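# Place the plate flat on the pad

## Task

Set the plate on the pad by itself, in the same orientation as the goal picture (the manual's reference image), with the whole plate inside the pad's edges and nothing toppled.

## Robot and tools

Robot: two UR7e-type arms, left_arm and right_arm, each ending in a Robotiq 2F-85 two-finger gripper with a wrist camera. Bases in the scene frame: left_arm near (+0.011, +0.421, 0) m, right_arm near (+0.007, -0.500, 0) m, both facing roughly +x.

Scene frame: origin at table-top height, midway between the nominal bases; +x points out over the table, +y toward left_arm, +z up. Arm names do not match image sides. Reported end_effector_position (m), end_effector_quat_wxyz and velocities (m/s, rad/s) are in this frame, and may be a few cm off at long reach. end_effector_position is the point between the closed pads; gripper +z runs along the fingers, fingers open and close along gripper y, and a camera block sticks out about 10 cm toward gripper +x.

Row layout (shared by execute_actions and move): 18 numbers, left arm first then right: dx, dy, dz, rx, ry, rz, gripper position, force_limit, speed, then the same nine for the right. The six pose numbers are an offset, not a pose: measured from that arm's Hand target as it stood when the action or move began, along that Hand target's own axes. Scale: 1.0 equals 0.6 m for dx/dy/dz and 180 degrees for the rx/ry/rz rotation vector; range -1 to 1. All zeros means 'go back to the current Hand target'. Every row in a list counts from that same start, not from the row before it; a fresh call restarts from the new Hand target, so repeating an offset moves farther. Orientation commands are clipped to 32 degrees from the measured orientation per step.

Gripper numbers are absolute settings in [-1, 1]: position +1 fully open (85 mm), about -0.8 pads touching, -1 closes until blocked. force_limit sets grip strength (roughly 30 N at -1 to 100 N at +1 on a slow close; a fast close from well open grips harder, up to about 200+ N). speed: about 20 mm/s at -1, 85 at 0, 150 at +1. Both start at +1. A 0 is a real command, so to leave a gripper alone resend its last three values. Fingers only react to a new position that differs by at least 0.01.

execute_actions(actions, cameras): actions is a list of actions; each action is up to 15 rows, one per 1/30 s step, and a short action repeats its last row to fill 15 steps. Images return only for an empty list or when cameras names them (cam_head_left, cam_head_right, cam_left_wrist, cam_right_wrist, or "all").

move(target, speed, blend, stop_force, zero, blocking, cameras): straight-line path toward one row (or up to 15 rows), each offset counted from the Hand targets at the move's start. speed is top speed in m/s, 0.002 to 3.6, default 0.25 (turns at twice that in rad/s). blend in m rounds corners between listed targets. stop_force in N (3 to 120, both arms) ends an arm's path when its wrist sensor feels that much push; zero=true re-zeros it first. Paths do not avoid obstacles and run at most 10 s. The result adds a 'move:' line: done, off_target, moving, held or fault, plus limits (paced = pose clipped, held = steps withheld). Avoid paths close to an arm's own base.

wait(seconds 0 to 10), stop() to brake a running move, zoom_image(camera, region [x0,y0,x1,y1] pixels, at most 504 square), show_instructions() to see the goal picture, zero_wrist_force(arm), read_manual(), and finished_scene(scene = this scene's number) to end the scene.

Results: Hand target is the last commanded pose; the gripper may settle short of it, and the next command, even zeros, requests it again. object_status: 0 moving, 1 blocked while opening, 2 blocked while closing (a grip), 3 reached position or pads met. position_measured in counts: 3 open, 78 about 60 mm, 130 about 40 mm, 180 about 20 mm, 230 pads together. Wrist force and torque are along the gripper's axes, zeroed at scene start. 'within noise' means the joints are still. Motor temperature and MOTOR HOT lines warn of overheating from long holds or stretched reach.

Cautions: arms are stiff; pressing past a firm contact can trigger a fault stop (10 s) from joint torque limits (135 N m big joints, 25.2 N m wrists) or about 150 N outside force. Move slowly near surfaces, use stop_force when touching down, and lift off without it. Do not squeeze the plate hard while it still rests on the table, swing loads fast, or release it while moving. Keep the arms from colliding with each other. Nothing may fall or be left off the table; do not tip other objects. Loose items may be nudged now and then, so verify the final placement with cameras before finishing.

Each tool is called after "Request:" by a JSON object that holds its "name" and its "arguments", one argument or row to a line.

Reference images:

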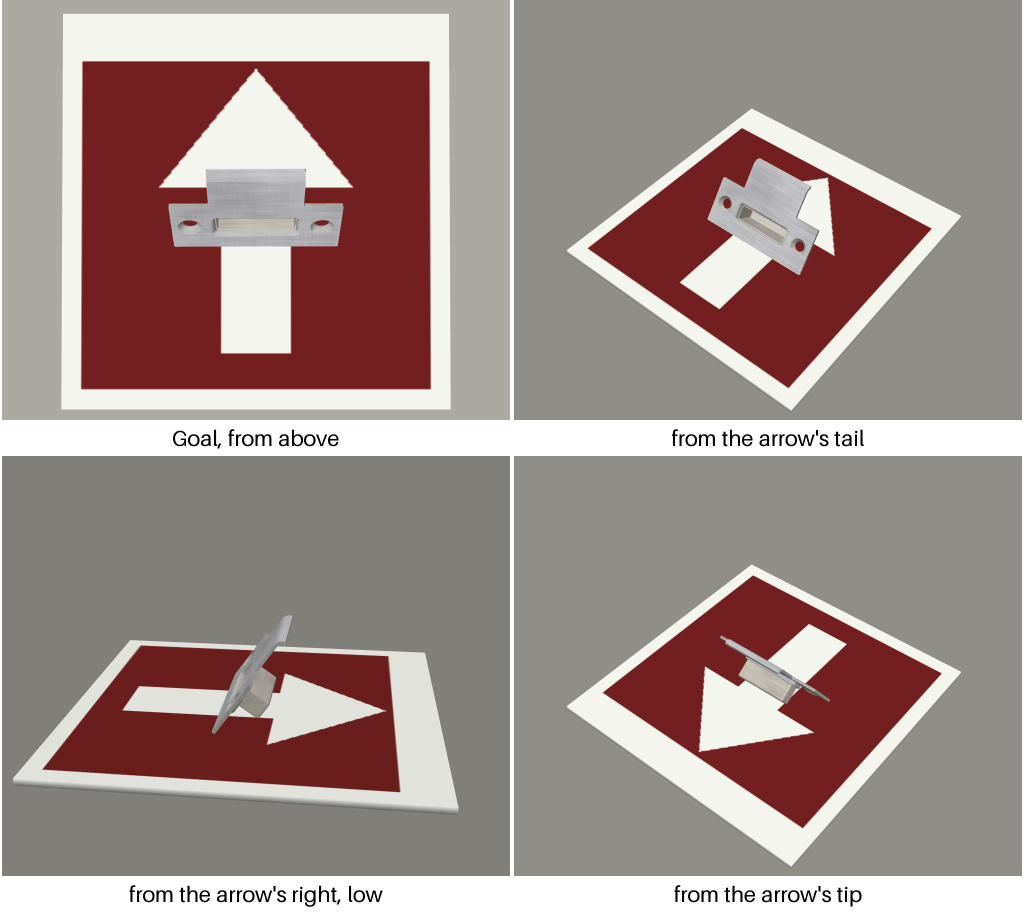

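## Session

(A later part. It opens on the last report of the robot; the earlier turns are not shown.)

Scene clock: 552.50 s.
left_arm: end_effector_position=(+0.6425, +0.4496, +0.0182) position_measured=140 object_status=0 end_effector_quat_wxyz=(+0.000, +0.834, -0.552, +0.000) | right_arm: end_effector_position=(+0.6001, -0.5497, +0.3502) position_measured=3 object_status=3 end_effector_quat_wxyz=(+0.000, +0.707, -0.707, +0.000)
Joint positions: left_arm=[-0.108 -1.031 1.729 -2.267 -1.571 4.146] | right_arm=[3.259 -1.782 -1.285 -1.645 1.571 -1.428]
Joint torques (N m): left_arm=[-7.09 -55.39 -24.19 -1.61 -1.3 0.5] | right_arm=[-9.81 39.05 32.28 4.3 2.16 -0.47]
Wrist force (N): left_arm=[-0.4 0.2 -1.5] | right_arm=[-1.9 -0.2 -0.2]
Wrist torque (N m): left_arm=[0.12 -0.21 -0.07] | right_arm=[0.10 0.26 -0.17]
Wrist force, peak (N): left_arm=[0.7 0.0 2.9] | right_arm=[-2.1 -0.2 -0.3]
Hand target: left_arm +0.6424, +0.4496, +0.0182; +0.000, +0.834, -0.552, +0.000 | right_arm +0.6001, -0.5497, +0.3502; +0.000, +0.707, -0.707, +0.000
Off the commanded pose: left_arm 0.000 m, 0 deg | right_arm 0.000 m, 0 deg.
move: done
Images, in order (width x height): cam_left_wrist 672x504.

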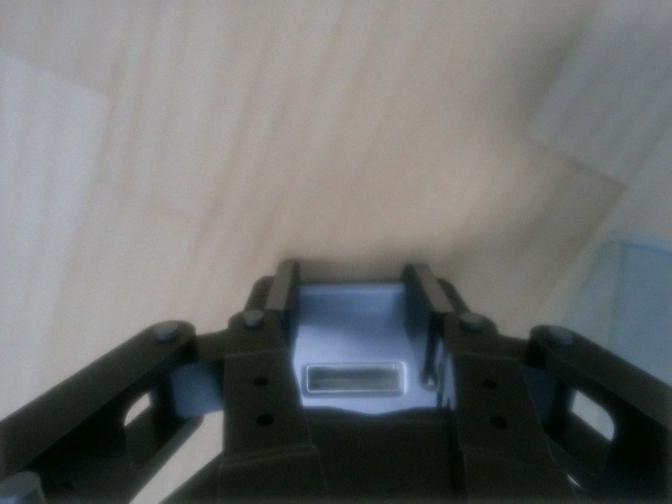

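Request:
{"name": "move", "arguments": {
  "target": [0,0,-0.1,0,0,0,-1,-1,-1,0,0,0,0,0,0,1,1,1],
  "speed": 0.06,
  "cameras": ["cam_left_wrist","cam_head_left","cam_head_right"]
}}

Request:
{"name": "zoom_image", "arguments": {
  "camera": "cam_head_left",
  "region": [80, 165, 180, 265]
}}

Scene clock: 557.10 s.
left_arm: end_effector_position=(+0.6426, +0.4496, +0.0784) position_measured=140 object_status=2 end_effector_quat_wxyz=(+0.000, +0.834, -0.552, +0.000) | right_arm: end_effector_position=(+0.6001, -0.5497, +0.3502) position_measured=3 object_status=3 end_effector_quat_wxyz=(+0.000, +0.707, -0.707, +0.000)
Joint positions: left_arm=[-0.108 -1.115 1.677 -2.132 -1.571 4.146] | right_arm=[3.259 -1.782 -1.285 -1.645 1.571 -1.428]
Joint torques (N m): left_arm=[1.42 -31.06 -14.82 -4.48 -0.34 1.44] | right_arm=[-8.84 38.85 32.19 4.28 1.96 -0.51]
Wrist force (N): left_arm=[0.6 0.1 2.9] | right_arm=[-1.9 -0.2 -0.2]
Wrist torque (N m): left_arm=[0.11 -0.17 -0.02] | right_arm=[0.10 0.26 -0.17]
Wrist force, peak (N): left_arm=[0.4 0.3 4.7] | right_arm=[-2.1 -0.3 -0.4]
Hand target: left_arm +0.6425, +0.4496, +0.0782; +0.000, +0.834, -0.552, +0.000 | right_arm +0.6001, -0.5497, +0.3502; +0.000, +0.707, -0.707, +0.000
Off the commanded pose: left_arm 0.000 m, 0 deg | right_arm 0.000 m, 0 deg.
move: done
Images, in order (width x height): cam_head_left 672x504, cam_head_right 672x504, cam_left_wrist 672x504.

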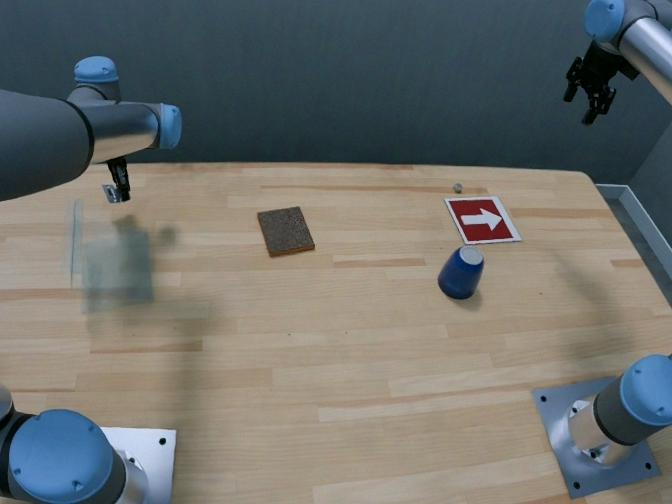

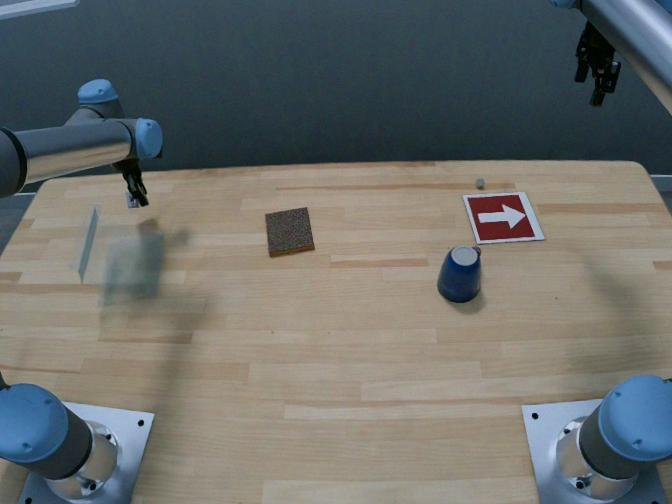

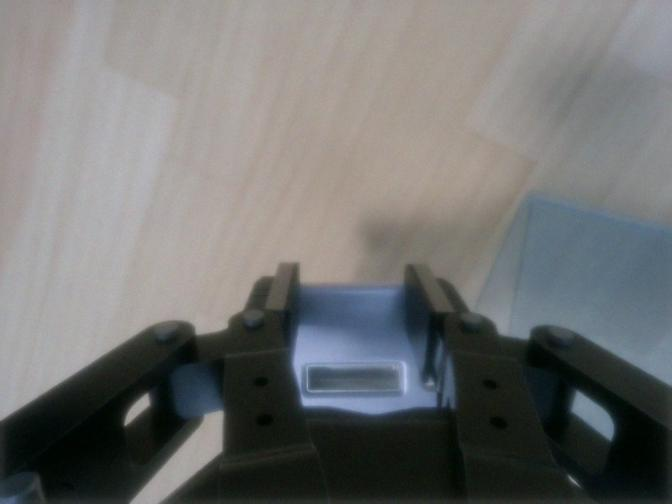

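Scaled by 5.040 from the camera's 672x504 image, which has a finer 960x720 frame.

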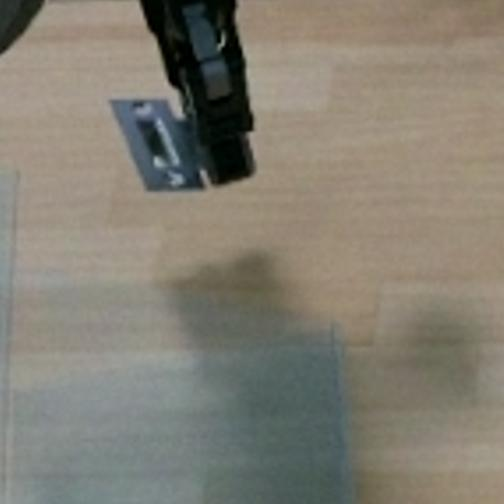

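Request:
{"name": "move", "arguments": {
  "target": [
    [0,0,-0.2367,0,0,0,-1,-1,-1,0,0,0,0,0,0,1,1,1],
    [0.4998,0.6136,-0.2367,0,0,0.1017,-1,-1,-1,0,0,0,0,0,0,1,1,1],
    [0.4998,0.6136,0.02,0,0,0.1017,-1,-1,-1,0,0,0,0,0,0,1,1,1]
  ],
  "speed": [0.25,0.3,0.2],
  "blend": [0.05,0.05,0],
  "cameras": ["all"]
}}

Scene clock: 623.67 s.
left_arm: end_effector_position=(+0.4203, +0.0300, +0.0665) position_measured=140 object_status=2 end_effector_quat_wxyz=(+0.000, +0.735, -0.678, +0.000) | right_arm: end_effector_position=(+0.6001, -0.5497, +0.3502) position_measured=3 object_status=3 end_effector_quat_wxyz=(+0.000, +0.707, -0.707, +0.000)
Joint positions: left_arm=[-0.941 -1.234 1.892 -2.229 -1.572 3.633] | right_arm=[3.259 -1.782 -1.285 -1.645 1.571 -1.428]
Joint torques (N m): left_arm=[-3.61 -37.16 -18.31 -4.35 1.9 -0.4] | right_arm=[-9.45 37.87 32.58 4.01 1.97 -0.58]
Wrist force (N): left_arm=[0.8 -0.1 3.0] | right_arm=[-1.9 -0.2 -0.4]
Wrist torque (N m): left_arm=[0.05 -0.20 -0.06] | right_arm=[0.10 0.27 -0.16]
Wrist force, peak (N): left_arm=[0.6 -0.1 6.2] | right_arm=[-2.1 -0.3 -0.1]
Hand target: left_arm +0.4203, +0.0300, +0.0664; +0.000, +0.735, -0.678, +0.000 | right_arm +0.6001, -0.5497, +0.3502; +0.000, +0.707, -0.707, +0.000
Off the commanded pose: left_arm 0.000 m, 0 deg | right_arm 0.000 m, 0 deg.
move: done

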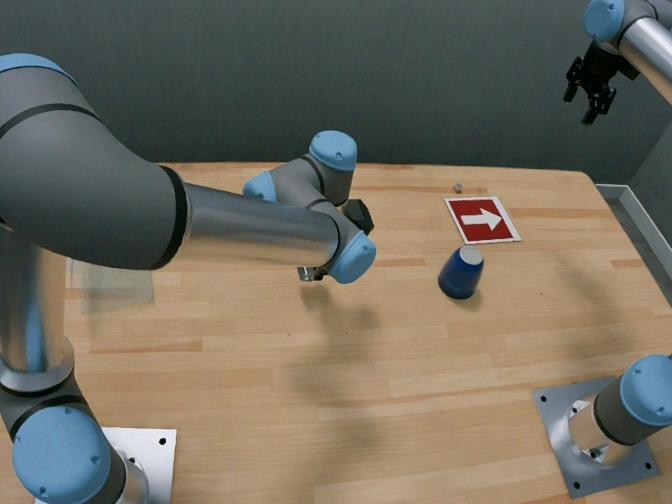

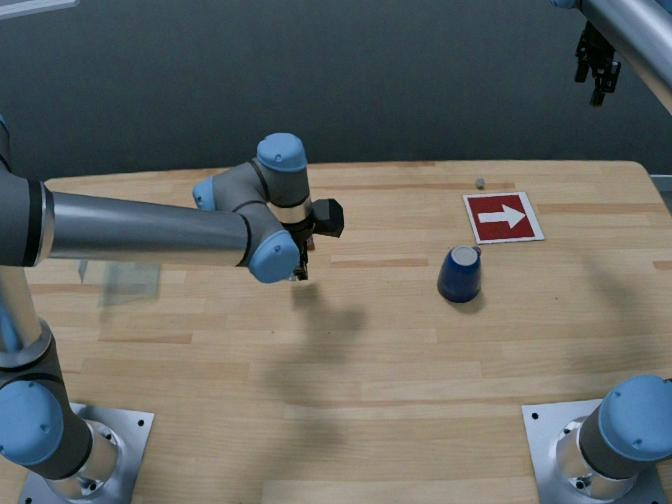

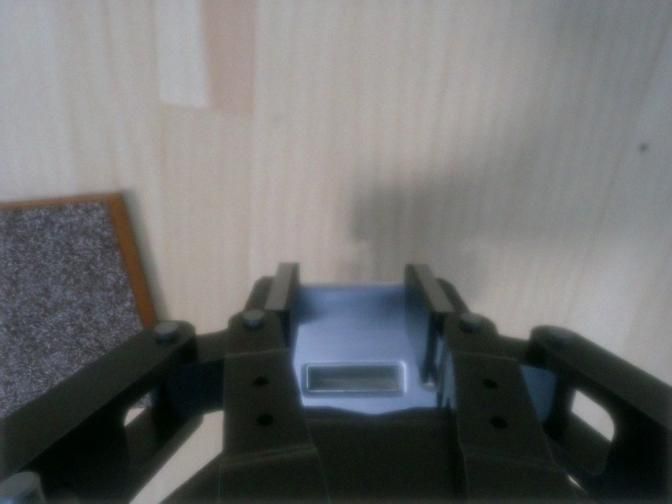

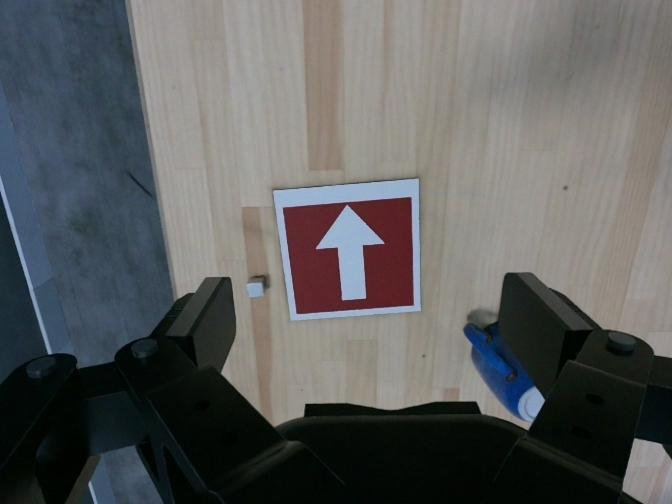

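Request:
{"name": "move", "arguments": {
  "target": [0,0,0.0783,0,0,0,-1,-1,-1,0,0,0,0,0,0,1,1,1],
  "speed": 0.06,
  "cameras": ["cam_left_wrist","cam_head_left"]
}}

Request:
{"name": "zoom_image", "arguments": {
  "camera": "cam_head_left",
  "region": [280, 240, 360, 310]
}}

Scene clock: 635.07 s.
left_arm: end_effector_position=(+0.4202, +0.0301, +0.0193) position_measured=140 object_status=2 end_effector_quat_wxyz=(+0.000, +0.735, -0.678, +0.000) end_effector_velocity=(+0.000, +0.000, +0.002) end_effector_angular_velocity=(+0.000, +0.000, +0.000) | right_arm: end_effector_position=(+0.6001, -0.5497, +0.3502) position_measured=3 object_status=3 end_effector_quat_wxyz=(+0.000, +0.707, -0.707, +0.000)
Joint positions: left_arm=[-0.941 -1.156 1.934 -2.348 -1.572 3.633] | right_arm=[3.259 -1.782 -1.285 -1.645 1.571 -1.428]
Joint velocities: left_arm=[0 -0.005 -0.001 0.006 0 0] | right_arm=[within noise]
Joint torques (N m): left_arm=[-7.96 -53.49 -25.93 -1.69 -1.34 -1.66] | right_arm=[-8.31 36.95 31.6 4.01 1.98 -0.63]
Wrist force (N): left_arm=[0.9 -0.1 2.6] | right_arm=[-1.7 -0.3 -0.2]
Wrist torque (N m): left_arm=[0.04 -0.20 -0.07] | right_arm=[0.08 0.24 -0.17]
Wrist force, peak (N): left_arm=[0.7 0.0 3.7] | right_arm=[-2.1 -0.2 -0.3]
Hand target: left_arm +0.4203, +0.0300, +0.0195; +0.000, +0.735, -0.678, +0.000 | right_arm +0.6001, -0.5497, +0.3502; +0.000, +0.707, -0.707, +0.000
Off the commanded pose: left_arm 0.000 m, 0 deg | right_arm 0.000 m, 0 deg.
move: done
Images, in order (width x height): cam_head_left 672x504, cam_left_wrist 672x504.

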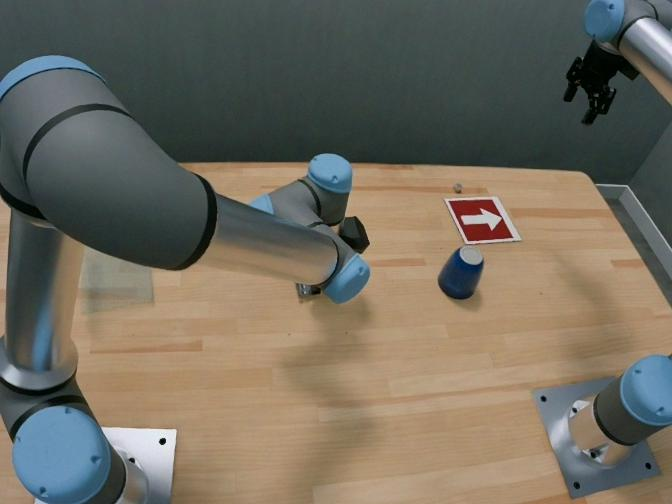

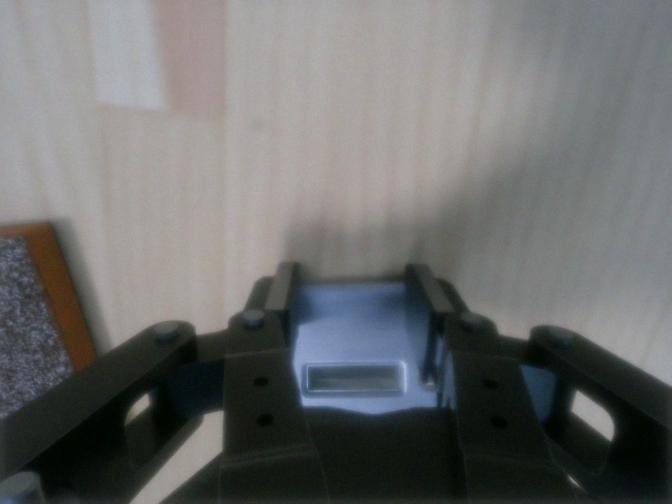

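Scaled by 6.300 from the camera's 672x504 image, which has a finer 960x720 frame.

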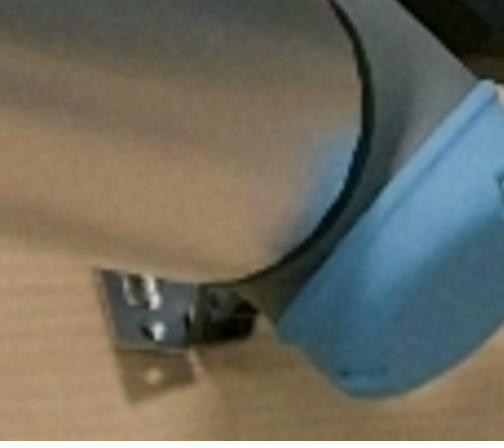

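Request:
{"name": "move", "arguments": {
  "target": [0,0,0,0,0,0,0.2,-1,-1,0,0,0,0,0,0,1,1,1],
  "cameras": ["cam_left_wrist"]
}}

Scene clock: 639.97 s.
left_arm: end_effector_position=(+0.4203, +0.0300, +0.0195) position_measured=104 object_status=0 end_effector_quat_wxyz=(+0.000, +0.735, -0.678, +0.000) | right_arm: end_effector_position=(+0.6001, -0.5497, +0.3502) position_measured=3 object_status=3 end_effector_quat_wxyz=(+0.000, +0.707, -0.707, +0.000)
Joint positions: left_arm=[-0.941 -1.156 1.934 -2.348 -1.572 3.633] | right_arm=[3.259 -1.782 -1.285 -1.645 1.571 -1.428]
Joint torques (N m): left_arm=[-7.83 -52.11 -25.25 -3.9 -2.05 -0.58] | right_arm=[-9.24 36.06 31.63 4.03 2.13 -0.71]
Wrist force (N): left_arm=[0.8 0.0 2.4] | right_arm=[-1.8 -0.2 -0.2]
Wrist torque (N m): left_arm=[0.06 -0.21 -0.07] | right_arm=[0.11 0.24 -0.17]
Wrist force, peak (N): left_arm=[0.9 0.0 2.9] | right_arm=[-2.1 -0.4 -0.3]
Hand target: left_arm +0.4203, +0.0300, +0.0195; +0.000, +0.735, -0.678, +0.000 | right_arm +0.6001, -0.5497, +0.3502; +0.000, +0.707, -0.707, +0.000
Off the commanded pose: left_arm 0.000 m, 0 deg | right_arm 0.000 m, 0 deg.
move: done
Images, in order (width x height): cam_left_wrist 672x504.

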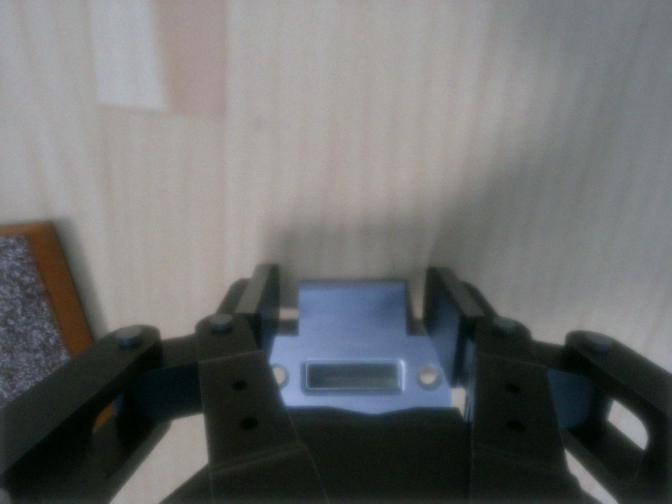

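Request:
{"name": "move", "arguments": {
  "target": [
    [0,0,-0.3833,0,0,0,0.2,-1,-1,-0.333,0.167,0,0,0,0,1,1,1],
    [-0.7437,-0.11,-0.55,0,0,0,0.2,-1,-1,-0.8667,0.3,0.2167,0,0,0,1,1,1]
  ],
  "speed": [0.15,0.3],
  "blend": [0.03,0],
  "cameras": ["all"]
}}

Request:
{"name": "zoom_image", "arguments": {
  "camera": "cam_right_wrist",
  "region": [240, 180, 440, 330]
}}

Request:
{"name": "zoom_image", "arguments": {
  "camera": "cam_head_left",
  "region": [270, 240, 350, 320]
}}

Scene clock: 662.00 s.
left_arm: end_effector_position=(+0.4503, +0.4800, +0.3493) position_measured=104 object_status=3 end_effector_quat_wxyz=(+0.000, +0.735, -0.678, +0.000) | right_arm: end_effector_position=(+0.4202, -0.0298, +0.2202) position_measured=3 object_status=3 end_effector_quat_wxyz=(+0.000, +0.707, -0.707, +0.000)
Joint positions: left_arm=[-0.112 -1.73 1.669 -1.508 -1.571 4.461] | right_arm=[4.181 -1.883 -1.49 -1.34 1.57 -0.506]
Joint torques (N m): left_arm=[6.45 -32.09 -26.49 -3.88 0.23 1.51] | right_arm=[1.27 28.79 25.06 2.01 -1.16 0.27]
Wrist force (N): left_arm=[0.5 0.2 2.6] | right_arm=[-1.9 -0.4 -0.5]
Wrist torque (N m): left_arm=[0.14 -0.17 -0.05] | right_arm=[0.05 0.26 -0.13]
Wrist force, peak (N): left_arm=[0.7 0.0 4.6] | right_arm=[-4.8 0.3 0.7]
Hand target: left_arm +0.4503, +0.4801, +0.3494; +0.000, +0.735, -0.678, +0.000 | right_arm +0.4202, -0.0297, +0.2201; +0.000, +0.707, -0.707, +0.000
Off the commanded pose: left_arm 0.000 m, 0 deg | right_arm 0.000 m, 0 deg.
move: done

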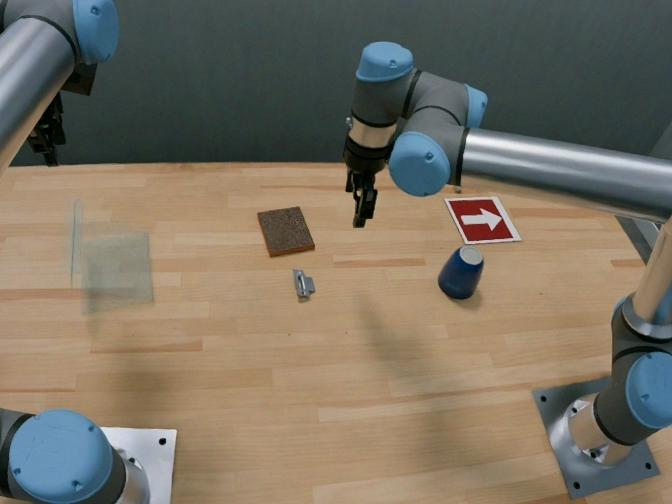

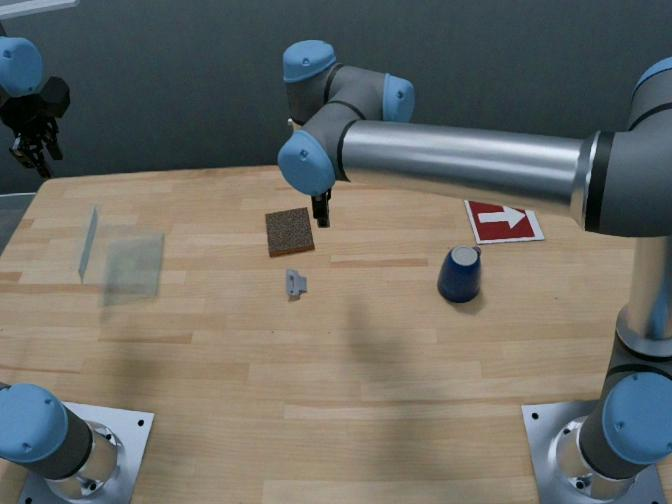

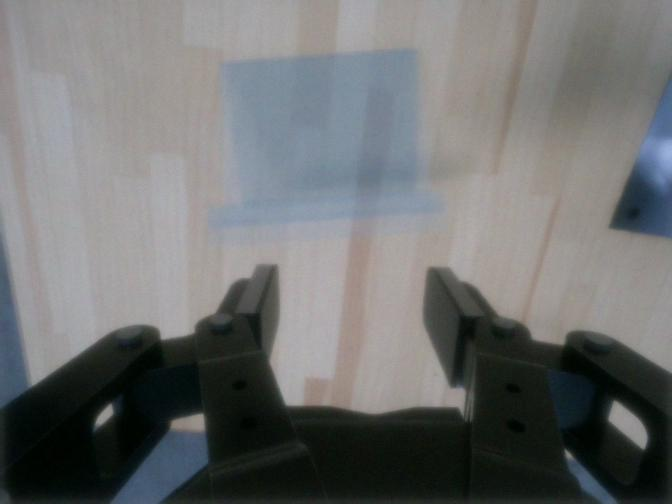

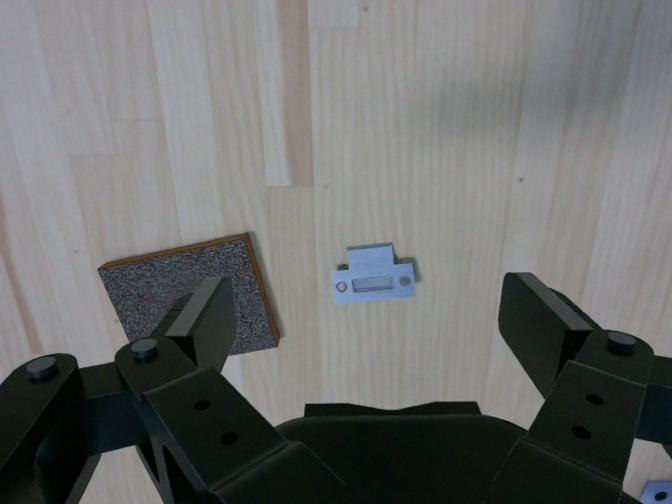

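Scaled by 2.520 from the camera's 672x504 image, which has a finer 960x720 frame.

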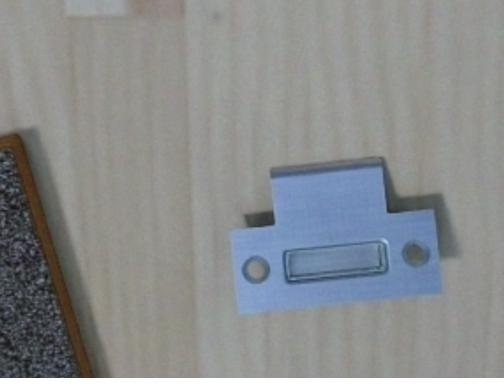

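Scaled by 6.300 from the camera's 672x504 image, which has a finer 960x720 frame.

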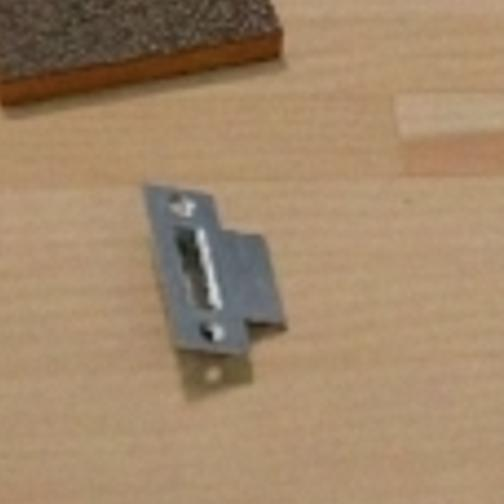

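Request:
{"name": "move", "arguments": {
  "target": [0,0,0,0,0,0,0.2,-1,-1,-0.0373,0.0265,0.29,-0.0092,-0.1664,-0.0343,1,1,1],
  "speed": 0.2,
  "cameras": ["cam_right_wrist","cam_head_left"]
}}

Scene clock: 719.80 s.
left_arm: end_effector_position=(+0.4503, +0.4801, +0.3494) position_measured=104 object_status=3 end_effector_quat_wxyz=(+0.000, +0.735, -0.678, +0.000) | right_arm: end_effector_position=(+0.4045, -0.0073, +0.0462) position_measured=3 object_status=3 end_effector_quat_wxyz=(-0.173, +0.720, -0.644, -0.193) end_effector_velocity=(+0.001, +0.001, +0.001) end_effector_angular_velocity=(+0.004, -0.003, +0.000)
Joint positions: left_arm=[-0.112 -1.731 1.668 -1.508 -1.571 4.461] | right_arm=[4.087 -2.062 -1.985 -0.253 1.902 -0.64]
Joint velocities: left_arm=[within noise] | right_arm=[0 -0.001 0 0.006 0 0]
Joint torques (N m): left_arm=[5.69 -31.95 -29.76 -1.89 1.64 1.68] | right_arm=[10.01 26.48 14.46 5.08 1.53 0.59]
Wrist force (N): left_arm=[0.5 -0.1 2.8] | right_arm=[-2.7 -0.4 -0.5]
Wrist torque (N m): left_arm=[0.10 -0.17 -0.07] | right_arm=[0.03 0.29 -0.30]
Wrist force, peak (N): left_arm=[0.5 -0.1 2.8] | right_arm=[-2.1 -0.7 -2.4]
Hand target: left_arm +0.4503, +0.4801, +0.3494; +0.000, +0.735, -0.678, +0.000 | right_arm +0.4043, -0.0073, +0.0461; -0.173, +0.720, -0.644, -0.193
Off the commanded pose: left_arm 0.000 m, 0 deg | right_arm 0.000 m, 0 deg.
move: done
Images, in order (width x height): cam_head_left 672x504, cam_right_wrist 672x504.

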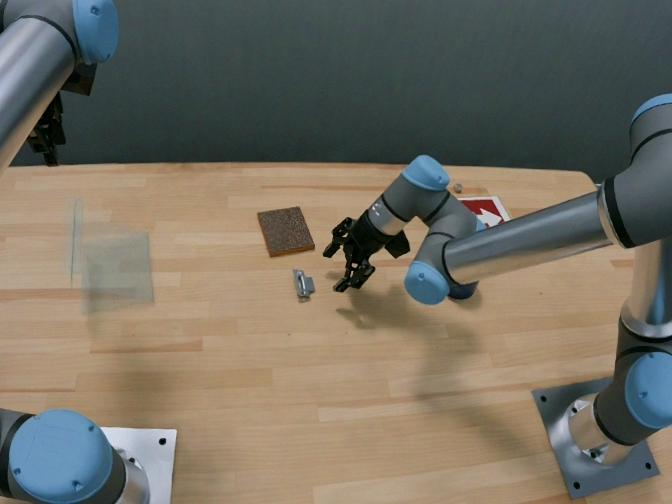

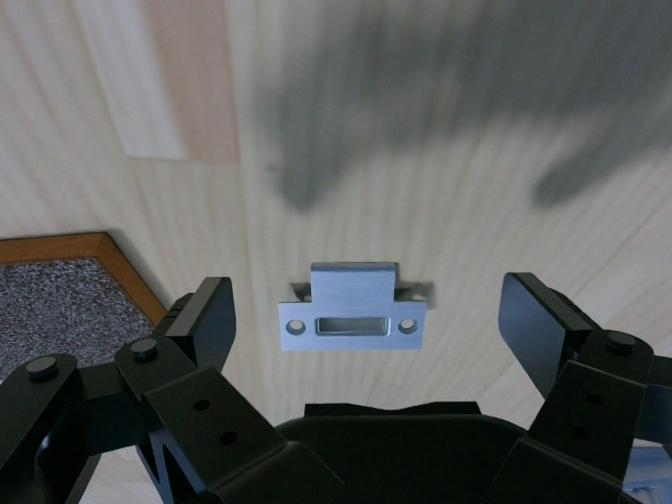

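Request:
{"name": "move", "arguments": {
  "target": [0,0,0,0,0,0,0.2,-1,-1,0.0192,0,0.0332,0,0,0,1,1,1],
  "speed": 0.1
}}

Request:
{"name": "move", "arguments": {
  "target": [0,0,0,0,0,0,0.2,-1,-1,0.0167,0,0.0289,0,0,0,1,1,1],
  "speed": 0.006,
  "stop_force": 4,
  "cameras": ["cam_right_wrist"]
}}

Scene clock: 729.57 s.
left_arm: end_effector_position=(+0.4503, +0.4801, +0.3494) position_measured=104 object_status=3 end_effector_quat_wxyz=(+0.000, +0.735, -0.678, +0.000) | right_arm: end_effector_position=(+0.4043, -0.0074, +0.0230) position_measured=3 object_status=3 end_effector_quat_wxyz=(-0.173, +0.720, -0.644, -0.193)
Joint positions: left_arm=[-0.112 -1.731 1.668 -1.508 -1.571 4.461] | right_arm=[4.087 -2.11 -1.993 -0.197 1.903 -0.64]
Joint torques (N m): left_arm=[6.7 -31.63 -28.96 -1.84 1.34 1.73] | right_arm=[3.74 46.89 22.47 1.57 2.74 -0.41]
Wrist force (N): left_arm=[0.5 0.0 2.6] | right_arm=[-2.8 -0.6 -0.3]
Wrist torque (N m): left_arm=[0.12 -0.18 -0.08] | right_arm=[0.00 0.31 -0.32]
Wrist force, peak (N): left_arm=[0.5 0.0 2.8] | right_arm=[-3.3 -0.5 -0.8]
Hand target: left_arm +0.4503, +0.4801, +0.3494; +0.000, +0.735, -0.678, +0.000 | right_arm +0.4044, -0.0073, +0.0231; -0.173, +0.720, -0.644, -0.193
Off the commanded pose: left_arm 0.000 m, 0 deg | right_arm 0.000 m, 0 deg.
move: done

Scene clock: 732.80 s.
left_arm: end_effector_position=(+0.4503, +0.4801, +0.3494) position_measured=104 object_status=3 end_effector_quat_wxyz=(+0.000, +0.735, -0.678, +0.000) | right_arm: end_effector_position=(+0.4044, -0.0073, +0.0095) position_measured=3 object_status=3 end_effector_quat_wxyz=(-0.173, +0.720, -0.644, -0.193)
Joint positions: left_arm=[-0.112 -1.731 1.668 -1.508 -1.571 4.461] | right_arm=[4.087 -2.139 -1.996 -0.165 1.903 -0.64]
Joint torques (N m): left_arm=[6.51 -31.51 -30.02 -1.9 1.08 1.75] | right_arm=[-8.36 45 15.65 1.06 0.72 0.18]
Wrist force (N): left_arm=[0.5 0.2 2.6] | right_arm=[-5.7 -1.4 -3.6]
Wrist torque (N m): left_arm=[0.14 -0.18 -0.08] | right_arm=[0.15 0.39 -0.43]
Wrist force, peak (N): left_arm=[0.5 0.0 2.8] | right_arm=[-5.9 0.8 -10.2]
Hand target: left_arm +0.4503, +0.4801, +0.3494; +0.000, +0.735, -0.678, +0.000 | right_arm +0.4044, -0.0073, +0.0095; -0.173, +0.720, -0.644, -0.193 (not the last commanded pose)
Off the commanded pose: left_arm 0.000 m, 0 deg | right_arm 0.006 m, 0 deg.
move: contact (right_arm)
Images, in order (width x height): cam_right_wrist 672x504.

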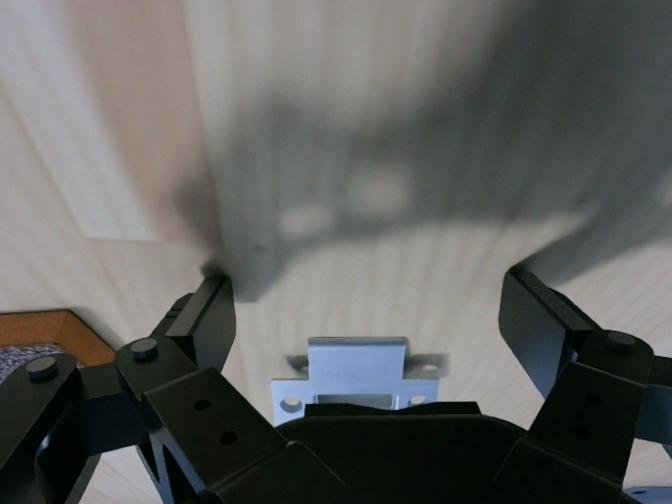

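Request:
{"name": "move", "arguments": {
  "target": [
    [0,0,0,0,0,0,0.2,-1,-1,-0.0296,0,-0.0512,0,0,0,1,1,1],
    [0,0,0,0,0,0,0.2,-1,-1,-0.121,-0.0012,0.0015,0,0,0,1,1,1]
  ],
  "speed": 0.1,
  "blend": [0.01,0],
  "cameras": ["cam_right_wrist","cam_head_left","cam_head_right"]
}}

Request:
{"name": "zoom_image", "arguments": {
  "camera": "cam_head_left",
  "region": [270, 220, 390, 320]
}}

Request:
{"name": "zoom_image", "arguments": {
  "camera": "cam_right_wrist",
  "region": [190, 230, 550, 430]
}}

Scene clock: 771.73 s.
left_arm: end_effector_position=(+0.4503, +0.4801, +0.3494) position_measured=104 object_status=3 end_effector_quat_wxyz=(+0.000, +0.735, -0.678, +0.000) | right_arm: end_effector_position=(+0.3981, +0.0557, +0.0449) position_measured=3 object_status=3 end_effector_quat_wxyz=(-0.173, +0.720, -0.644, -0.193)
Joint positions: left_arm=[-0.112 -1.731 1.668 -1.508 -1.571 4.461] | right_arm=[4.157 -2.134 -1.863 -0.282 1.874 -0.573]
Joint torques (N m): left_arm=[5.76 -30.21 -29.66 -1.95 0.69 1.54] | right_arm=[-6.93 46.32 21.87 5.17 2.95 -1.13]
Wrist force (N): left_arm=[0.4 0.0 2.6] | right_arm=[-2.9 -0.6 -0.6]
Wrist torque (N m): left_arm=[0.11 -0.17 -0.08] | right_arm=[-0.02 0.32 -0.34]
Wrist force, peak (N): left_arm=[0.5 0.1 2.8] | right_arm=[-5.8 -1.4 -3.5]
Hand target: left_arm +0.4503, +0.4801, +0.3494; +0.000, +0.735, -0.678, +0.000 | right_arm +0.3981, +0.0557, +0.0450; -0.173, +0.720, -0.644, -0.193
Off the commanded pose: left_arm 0.000 m, 0 deg | right_arm 0.000 m, 0 deg.
move: done
Images, in order (width x height): cam_head_left 672x504, cam_head_right 672x504, cam_right_wrist 672x504.

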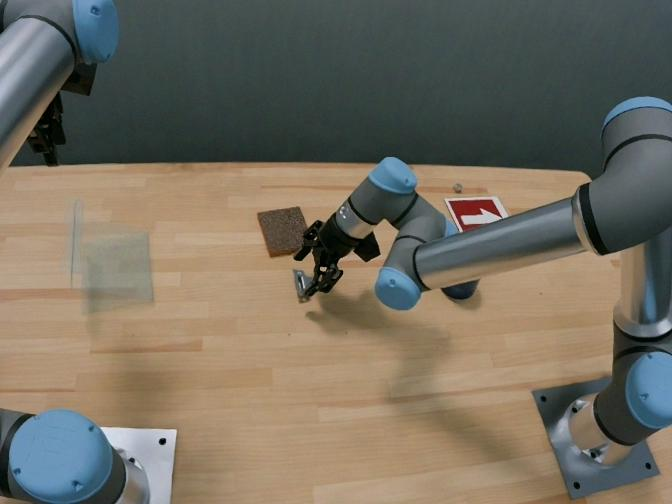

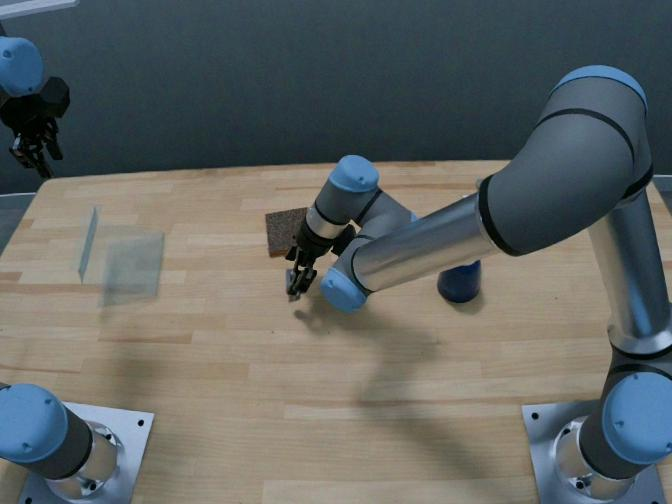

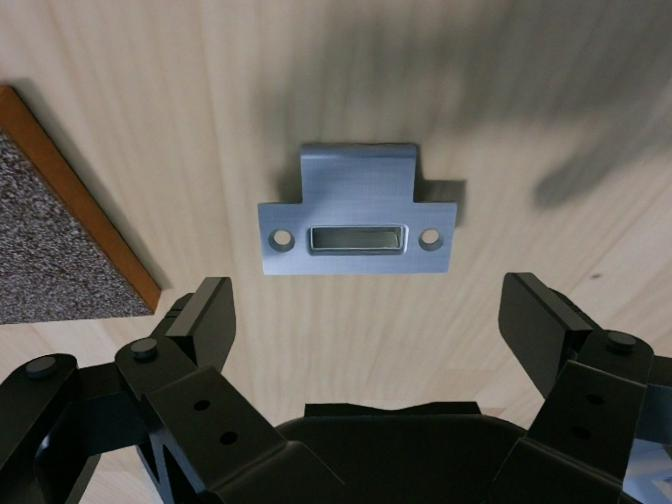

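Scaled by 4.200 from the camera's 672x504 image, which has a finer 960x720 frame.

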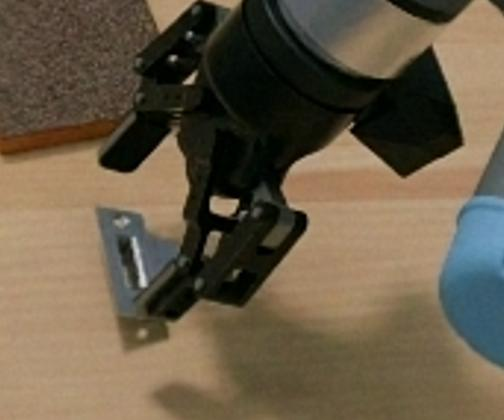

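Scaled by 1.400 from the camera's 672x504 image, which has a finer 960x720 frame.

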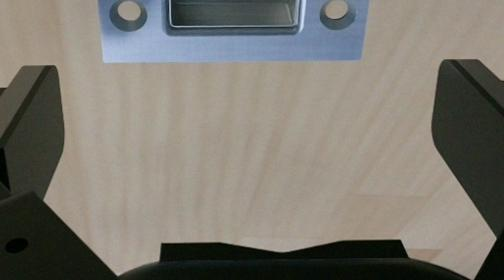

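Request:
{"name": "move", "arguments": {
  "target": [0,0,0,0,0,0,0.2,-1,-1,0.0238,-0.0027,0.0411,0,0,0,1,1,1],
  "speed": 0.05,
  "cameras": ["cam_right_wrist"]
}}

Request:
{"name": "zoom_image", "arguments": {
  "camera": "cam_head_left",
  "region": [270, 220, 390, 320]
}}

Scene clock: 787.47 s.
left_arm: end_effector_position=(+0.4503, +0.4801, +0.3494) position_measured=104 object_status=3 end_effector_quat_wxyz=(+0.000, +0.735, -0.678, +0.000) | right_arm: end_effector_position=(+0.3997, +0.0558, +0.0164) position_measured=3 object_status=3 end_effector_quat_wxyz=(-0.173, +0.720, -0.644, -0.193)
Joint positions: left_arm=[-0.112 -1.731 1.668 -1.508 -1.571 4.461] | right_arm=[4.155 -2.19 -1.868 -0.221 1.875 -0.575]
Joint torques (N m): left_arm=[5.65 -30.74 -29.43 -1.84 0.32 1.57] | right_arm=[-6.19 51.01 19.15 1.8 2.74 -0.89]
Motor temperatures (°C): left_arm=[31 30 35 29 39 40] | right_arm=[34 27 30 38 39 34]
Wrist force (N): left_arm=[0.5 -0.1 2.6] | right_arm=[-2.7 -0.3 -0.6]
Wrist torque (N m): left_arm=[0.10 -0.18 -0.07] | right_arm=[0.02 0.28 -0.28]
Wrist force, peak (N): left_arm=[0.6 0.0 2.7] | right_arm=[-3.5 -0.6 -1.5]
Hand target: left_arm +0.4503, +0.4801, +0.3494; +0.000, +0.735, -0.678, +0.000 | right_arm +0.3997, +0.0558, +0.0165; -0.173, +0.720, -0.644, -0.193
Off the commanded pose: left_arm 0.000 m, 0 deg | right_arm 0.000 m, 0 deg.
move: done
Images, in order (width x height): cam_right_wrist 672x504.

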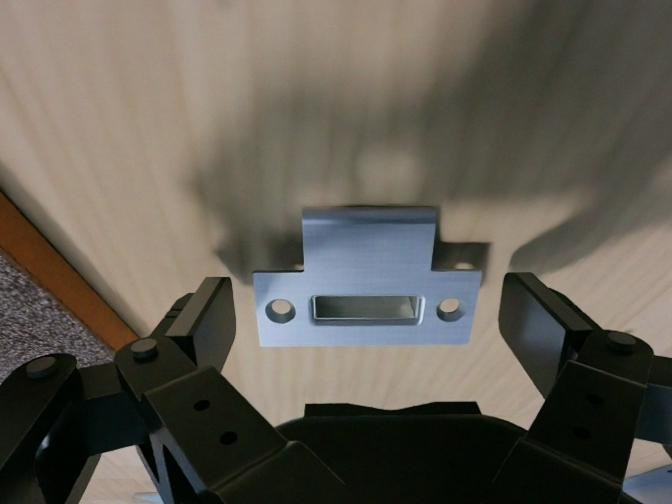

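This scene's latest camera images include none from cam_head_left. They are from: cam_right_wrist. cam_head_left's image comes with the result of a call that names it in "cameras".

Request:
{"name": "move", "arguments": {
  "target": [0,0,0,0,0,0,0.2,-1,-1,0,0,0,0,0,0,-1,-1,-1],
  "cameras": ["cam_right_wrist","cam_head_left"]
}}

Request:
{"name": "zoom_image", "arguments": {
  "camera": "cam_head_left",
  "region": [270, 220, 390, 320]
}}

Scene clock: 793.90 s.
left_arm: end_effector_position=(+0.4503, +0.4801, +0.3494) position_measured=104 object_status=3 end_effector_quat_wxyz=(+0.000, +0.735, -0.678, +0.000) | right_arm: end_effector_position=(+0.3997, +0.0558, +0.0166) position_measured=58 object_status=0 end_effector_quat_wxyz=(-0.173, +0.720, -0.644, -0.193)
Joint positions: left_arm=[-0.112 -1.731 1.668 -1.508 -1.571 4.461] | right_arm=[4.155 -2.19 -1.868 -0.221 1.875 -0.575]
Joint torques (N m): left_arm=[6.75 -29.64 -29.46 -2.03 -0.05 1.72] | right_arm=[8.74 46.62 23.18 4.82 -0.76 0.19]
Wrist force (N): left_arm=[0.5 0.0 2.5] | right_arm=[-2.7 0.2 -6.1]
Wrist torque (N m): left_arm=[0.12 -0.18 -0.08] | right_arm=[-0.03 0.32 -0.27]
Wrist force, peak (N): left_arm=[0.4 0.0 2.8] | right_arm=[-2.8 0.4 -6.4]
Hand target: left_arm +0.4503, +0.4801, +0.3494; +0.000, +0.735, -0.678, +0.000 | right_arm +0.3997, +0.0558, +0.0165; -0.173, +0.720, -0.644, -0.193
Off the commanded pose: left_arm 0.000 m, 0 deg | right_arm 0.000 m, 0 deg.
move: done
Images, in order (width x height): cam_head_left 672x504, cam_right_wrist 672x504.

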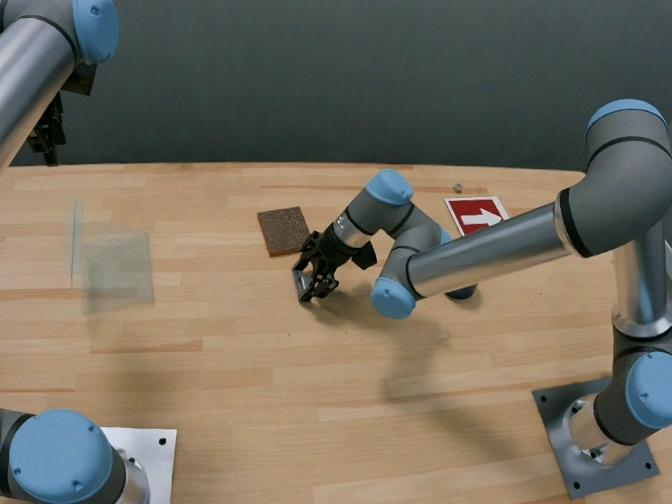

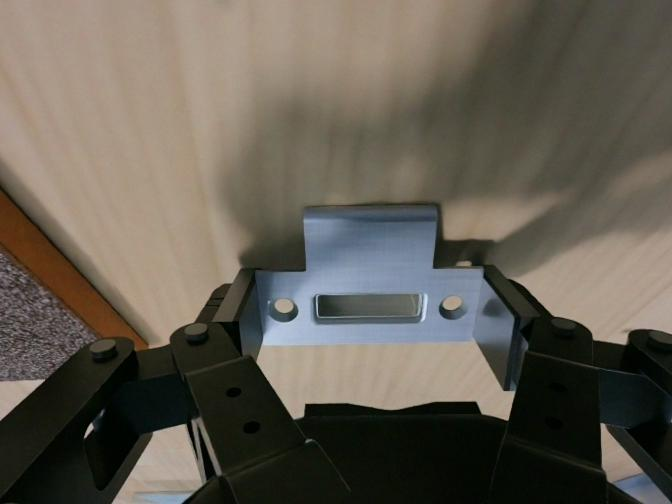

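Scaled by 4.200 from the camera's 672x504 image, which has a finer 960x720 frame.

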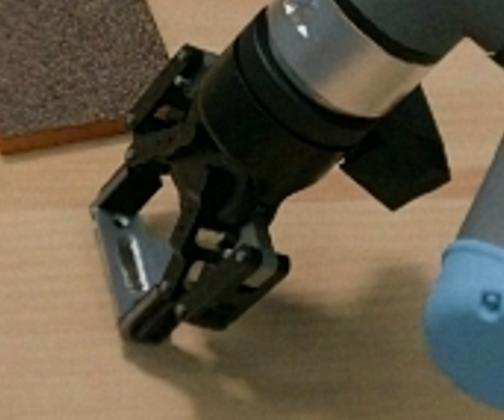

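Request:
{"name": "move", "arguments": {
  "target": [0,0,0,0,0,0,0.2,-1,-1,-0.0833,0,-0.1443,0,0,0,-1,-1,-1],
  "speed": 0.06,
  "cameras": ["cam_right_wrist","cam_head_left","cam_head_right"]
}}

Request:
{"name": "zoom_image", "arguments": {
  "camera": "cam_head_left",
  "region": [270, 200, 390, 300]
}}

Scene clock: 801.93 s.
left_arm: end_effector_position=(+0.4503, +0.4801, +0.3494) position_measured=104 object_status=3 end_effector_quat_wxyz=(+0.000, +0.735, -0.678, +0.000) | right_arm: end_effector_position=(+0.3997, +0.0559, +0.1166) position_measured=58 object_status=2 end_effector_quat_wxyz=(-0.173, +0.720, -0.644, -0.193)
Joint positions: left_arm=[-0.112 -1.731 1.668 -1.508 -1.571 4.461] | right_arm=[4.155 -2.014 -1.815 -0.45 1.875 -0.575]
Joint torques (N m): left_arm=[5.83 -29.06 -29.05 -1.89 -0.28 1.49] | right_arm=[8.97 28.63 16.09 5.54 -0.91 -0.25]
Wrist force (N): left_arm=[0.4 0.0 2.4] | right_arm=[-2.5 -0.4 0.2]
Wrist torque (N m): left_arm=[0.11 -0.16 -0.08] | right_arm=[0.01 0.28 -0.26]
Wrist force, peak (N): left_arm=[0.4 0.1 2.8] | right_arm=[-2.6 0.4 -6.5]
Hand target: left_arm +0.4503, +0.4801, +0.3494; +0.000, +0.735, -0.678, +0.000 | right_arm +0.3997, +0.0558, +0.1165; -0.173, +0.720, -0.644, -0.193
Off the commanded pose: left_arm 0.000 m, 0 deg | right_arm 0.000 m, 0 deg.
move: done
Images, in order (width x height): cam_head_left 672x504, cam_head_right 672x504, cam_right_wrist 672x504.

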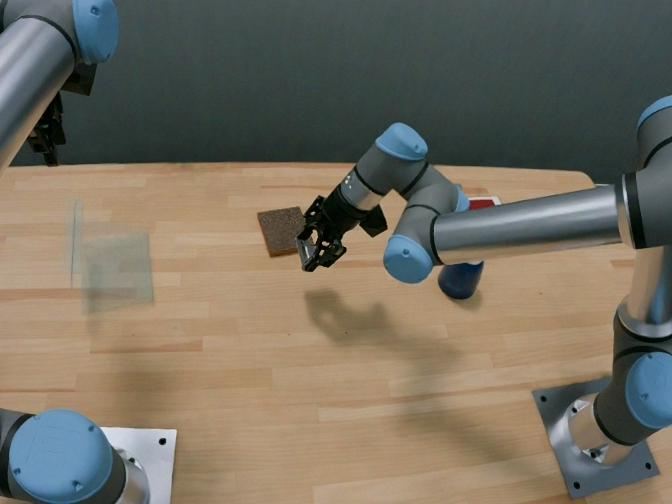

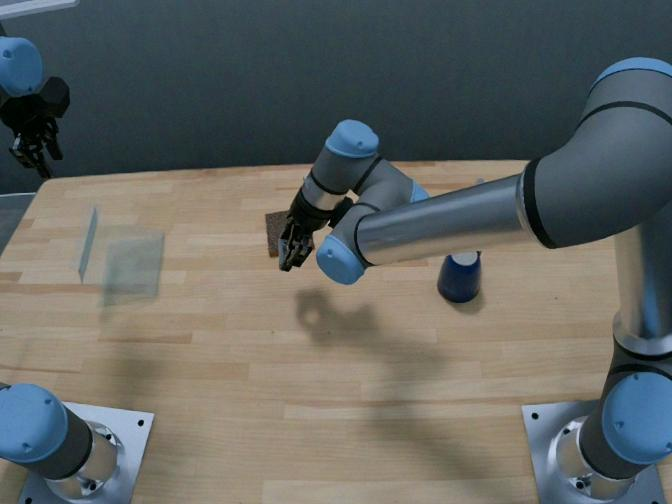

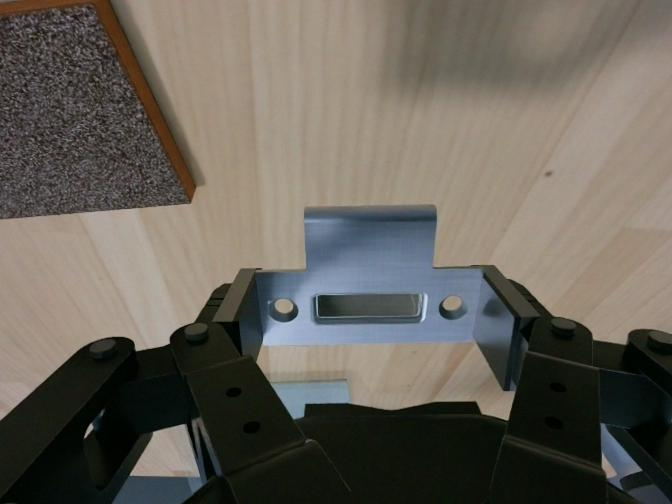

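Scaled by 4.200 from the camera's 672x504 image, which has a finer 960x720 frame.

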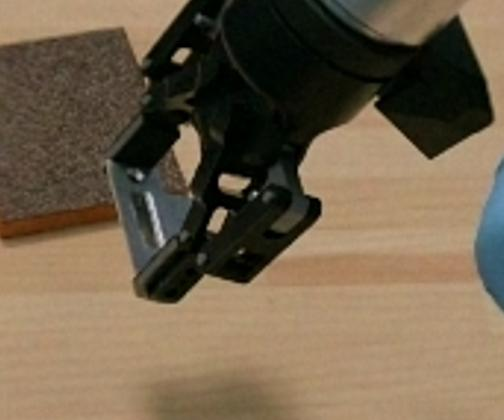

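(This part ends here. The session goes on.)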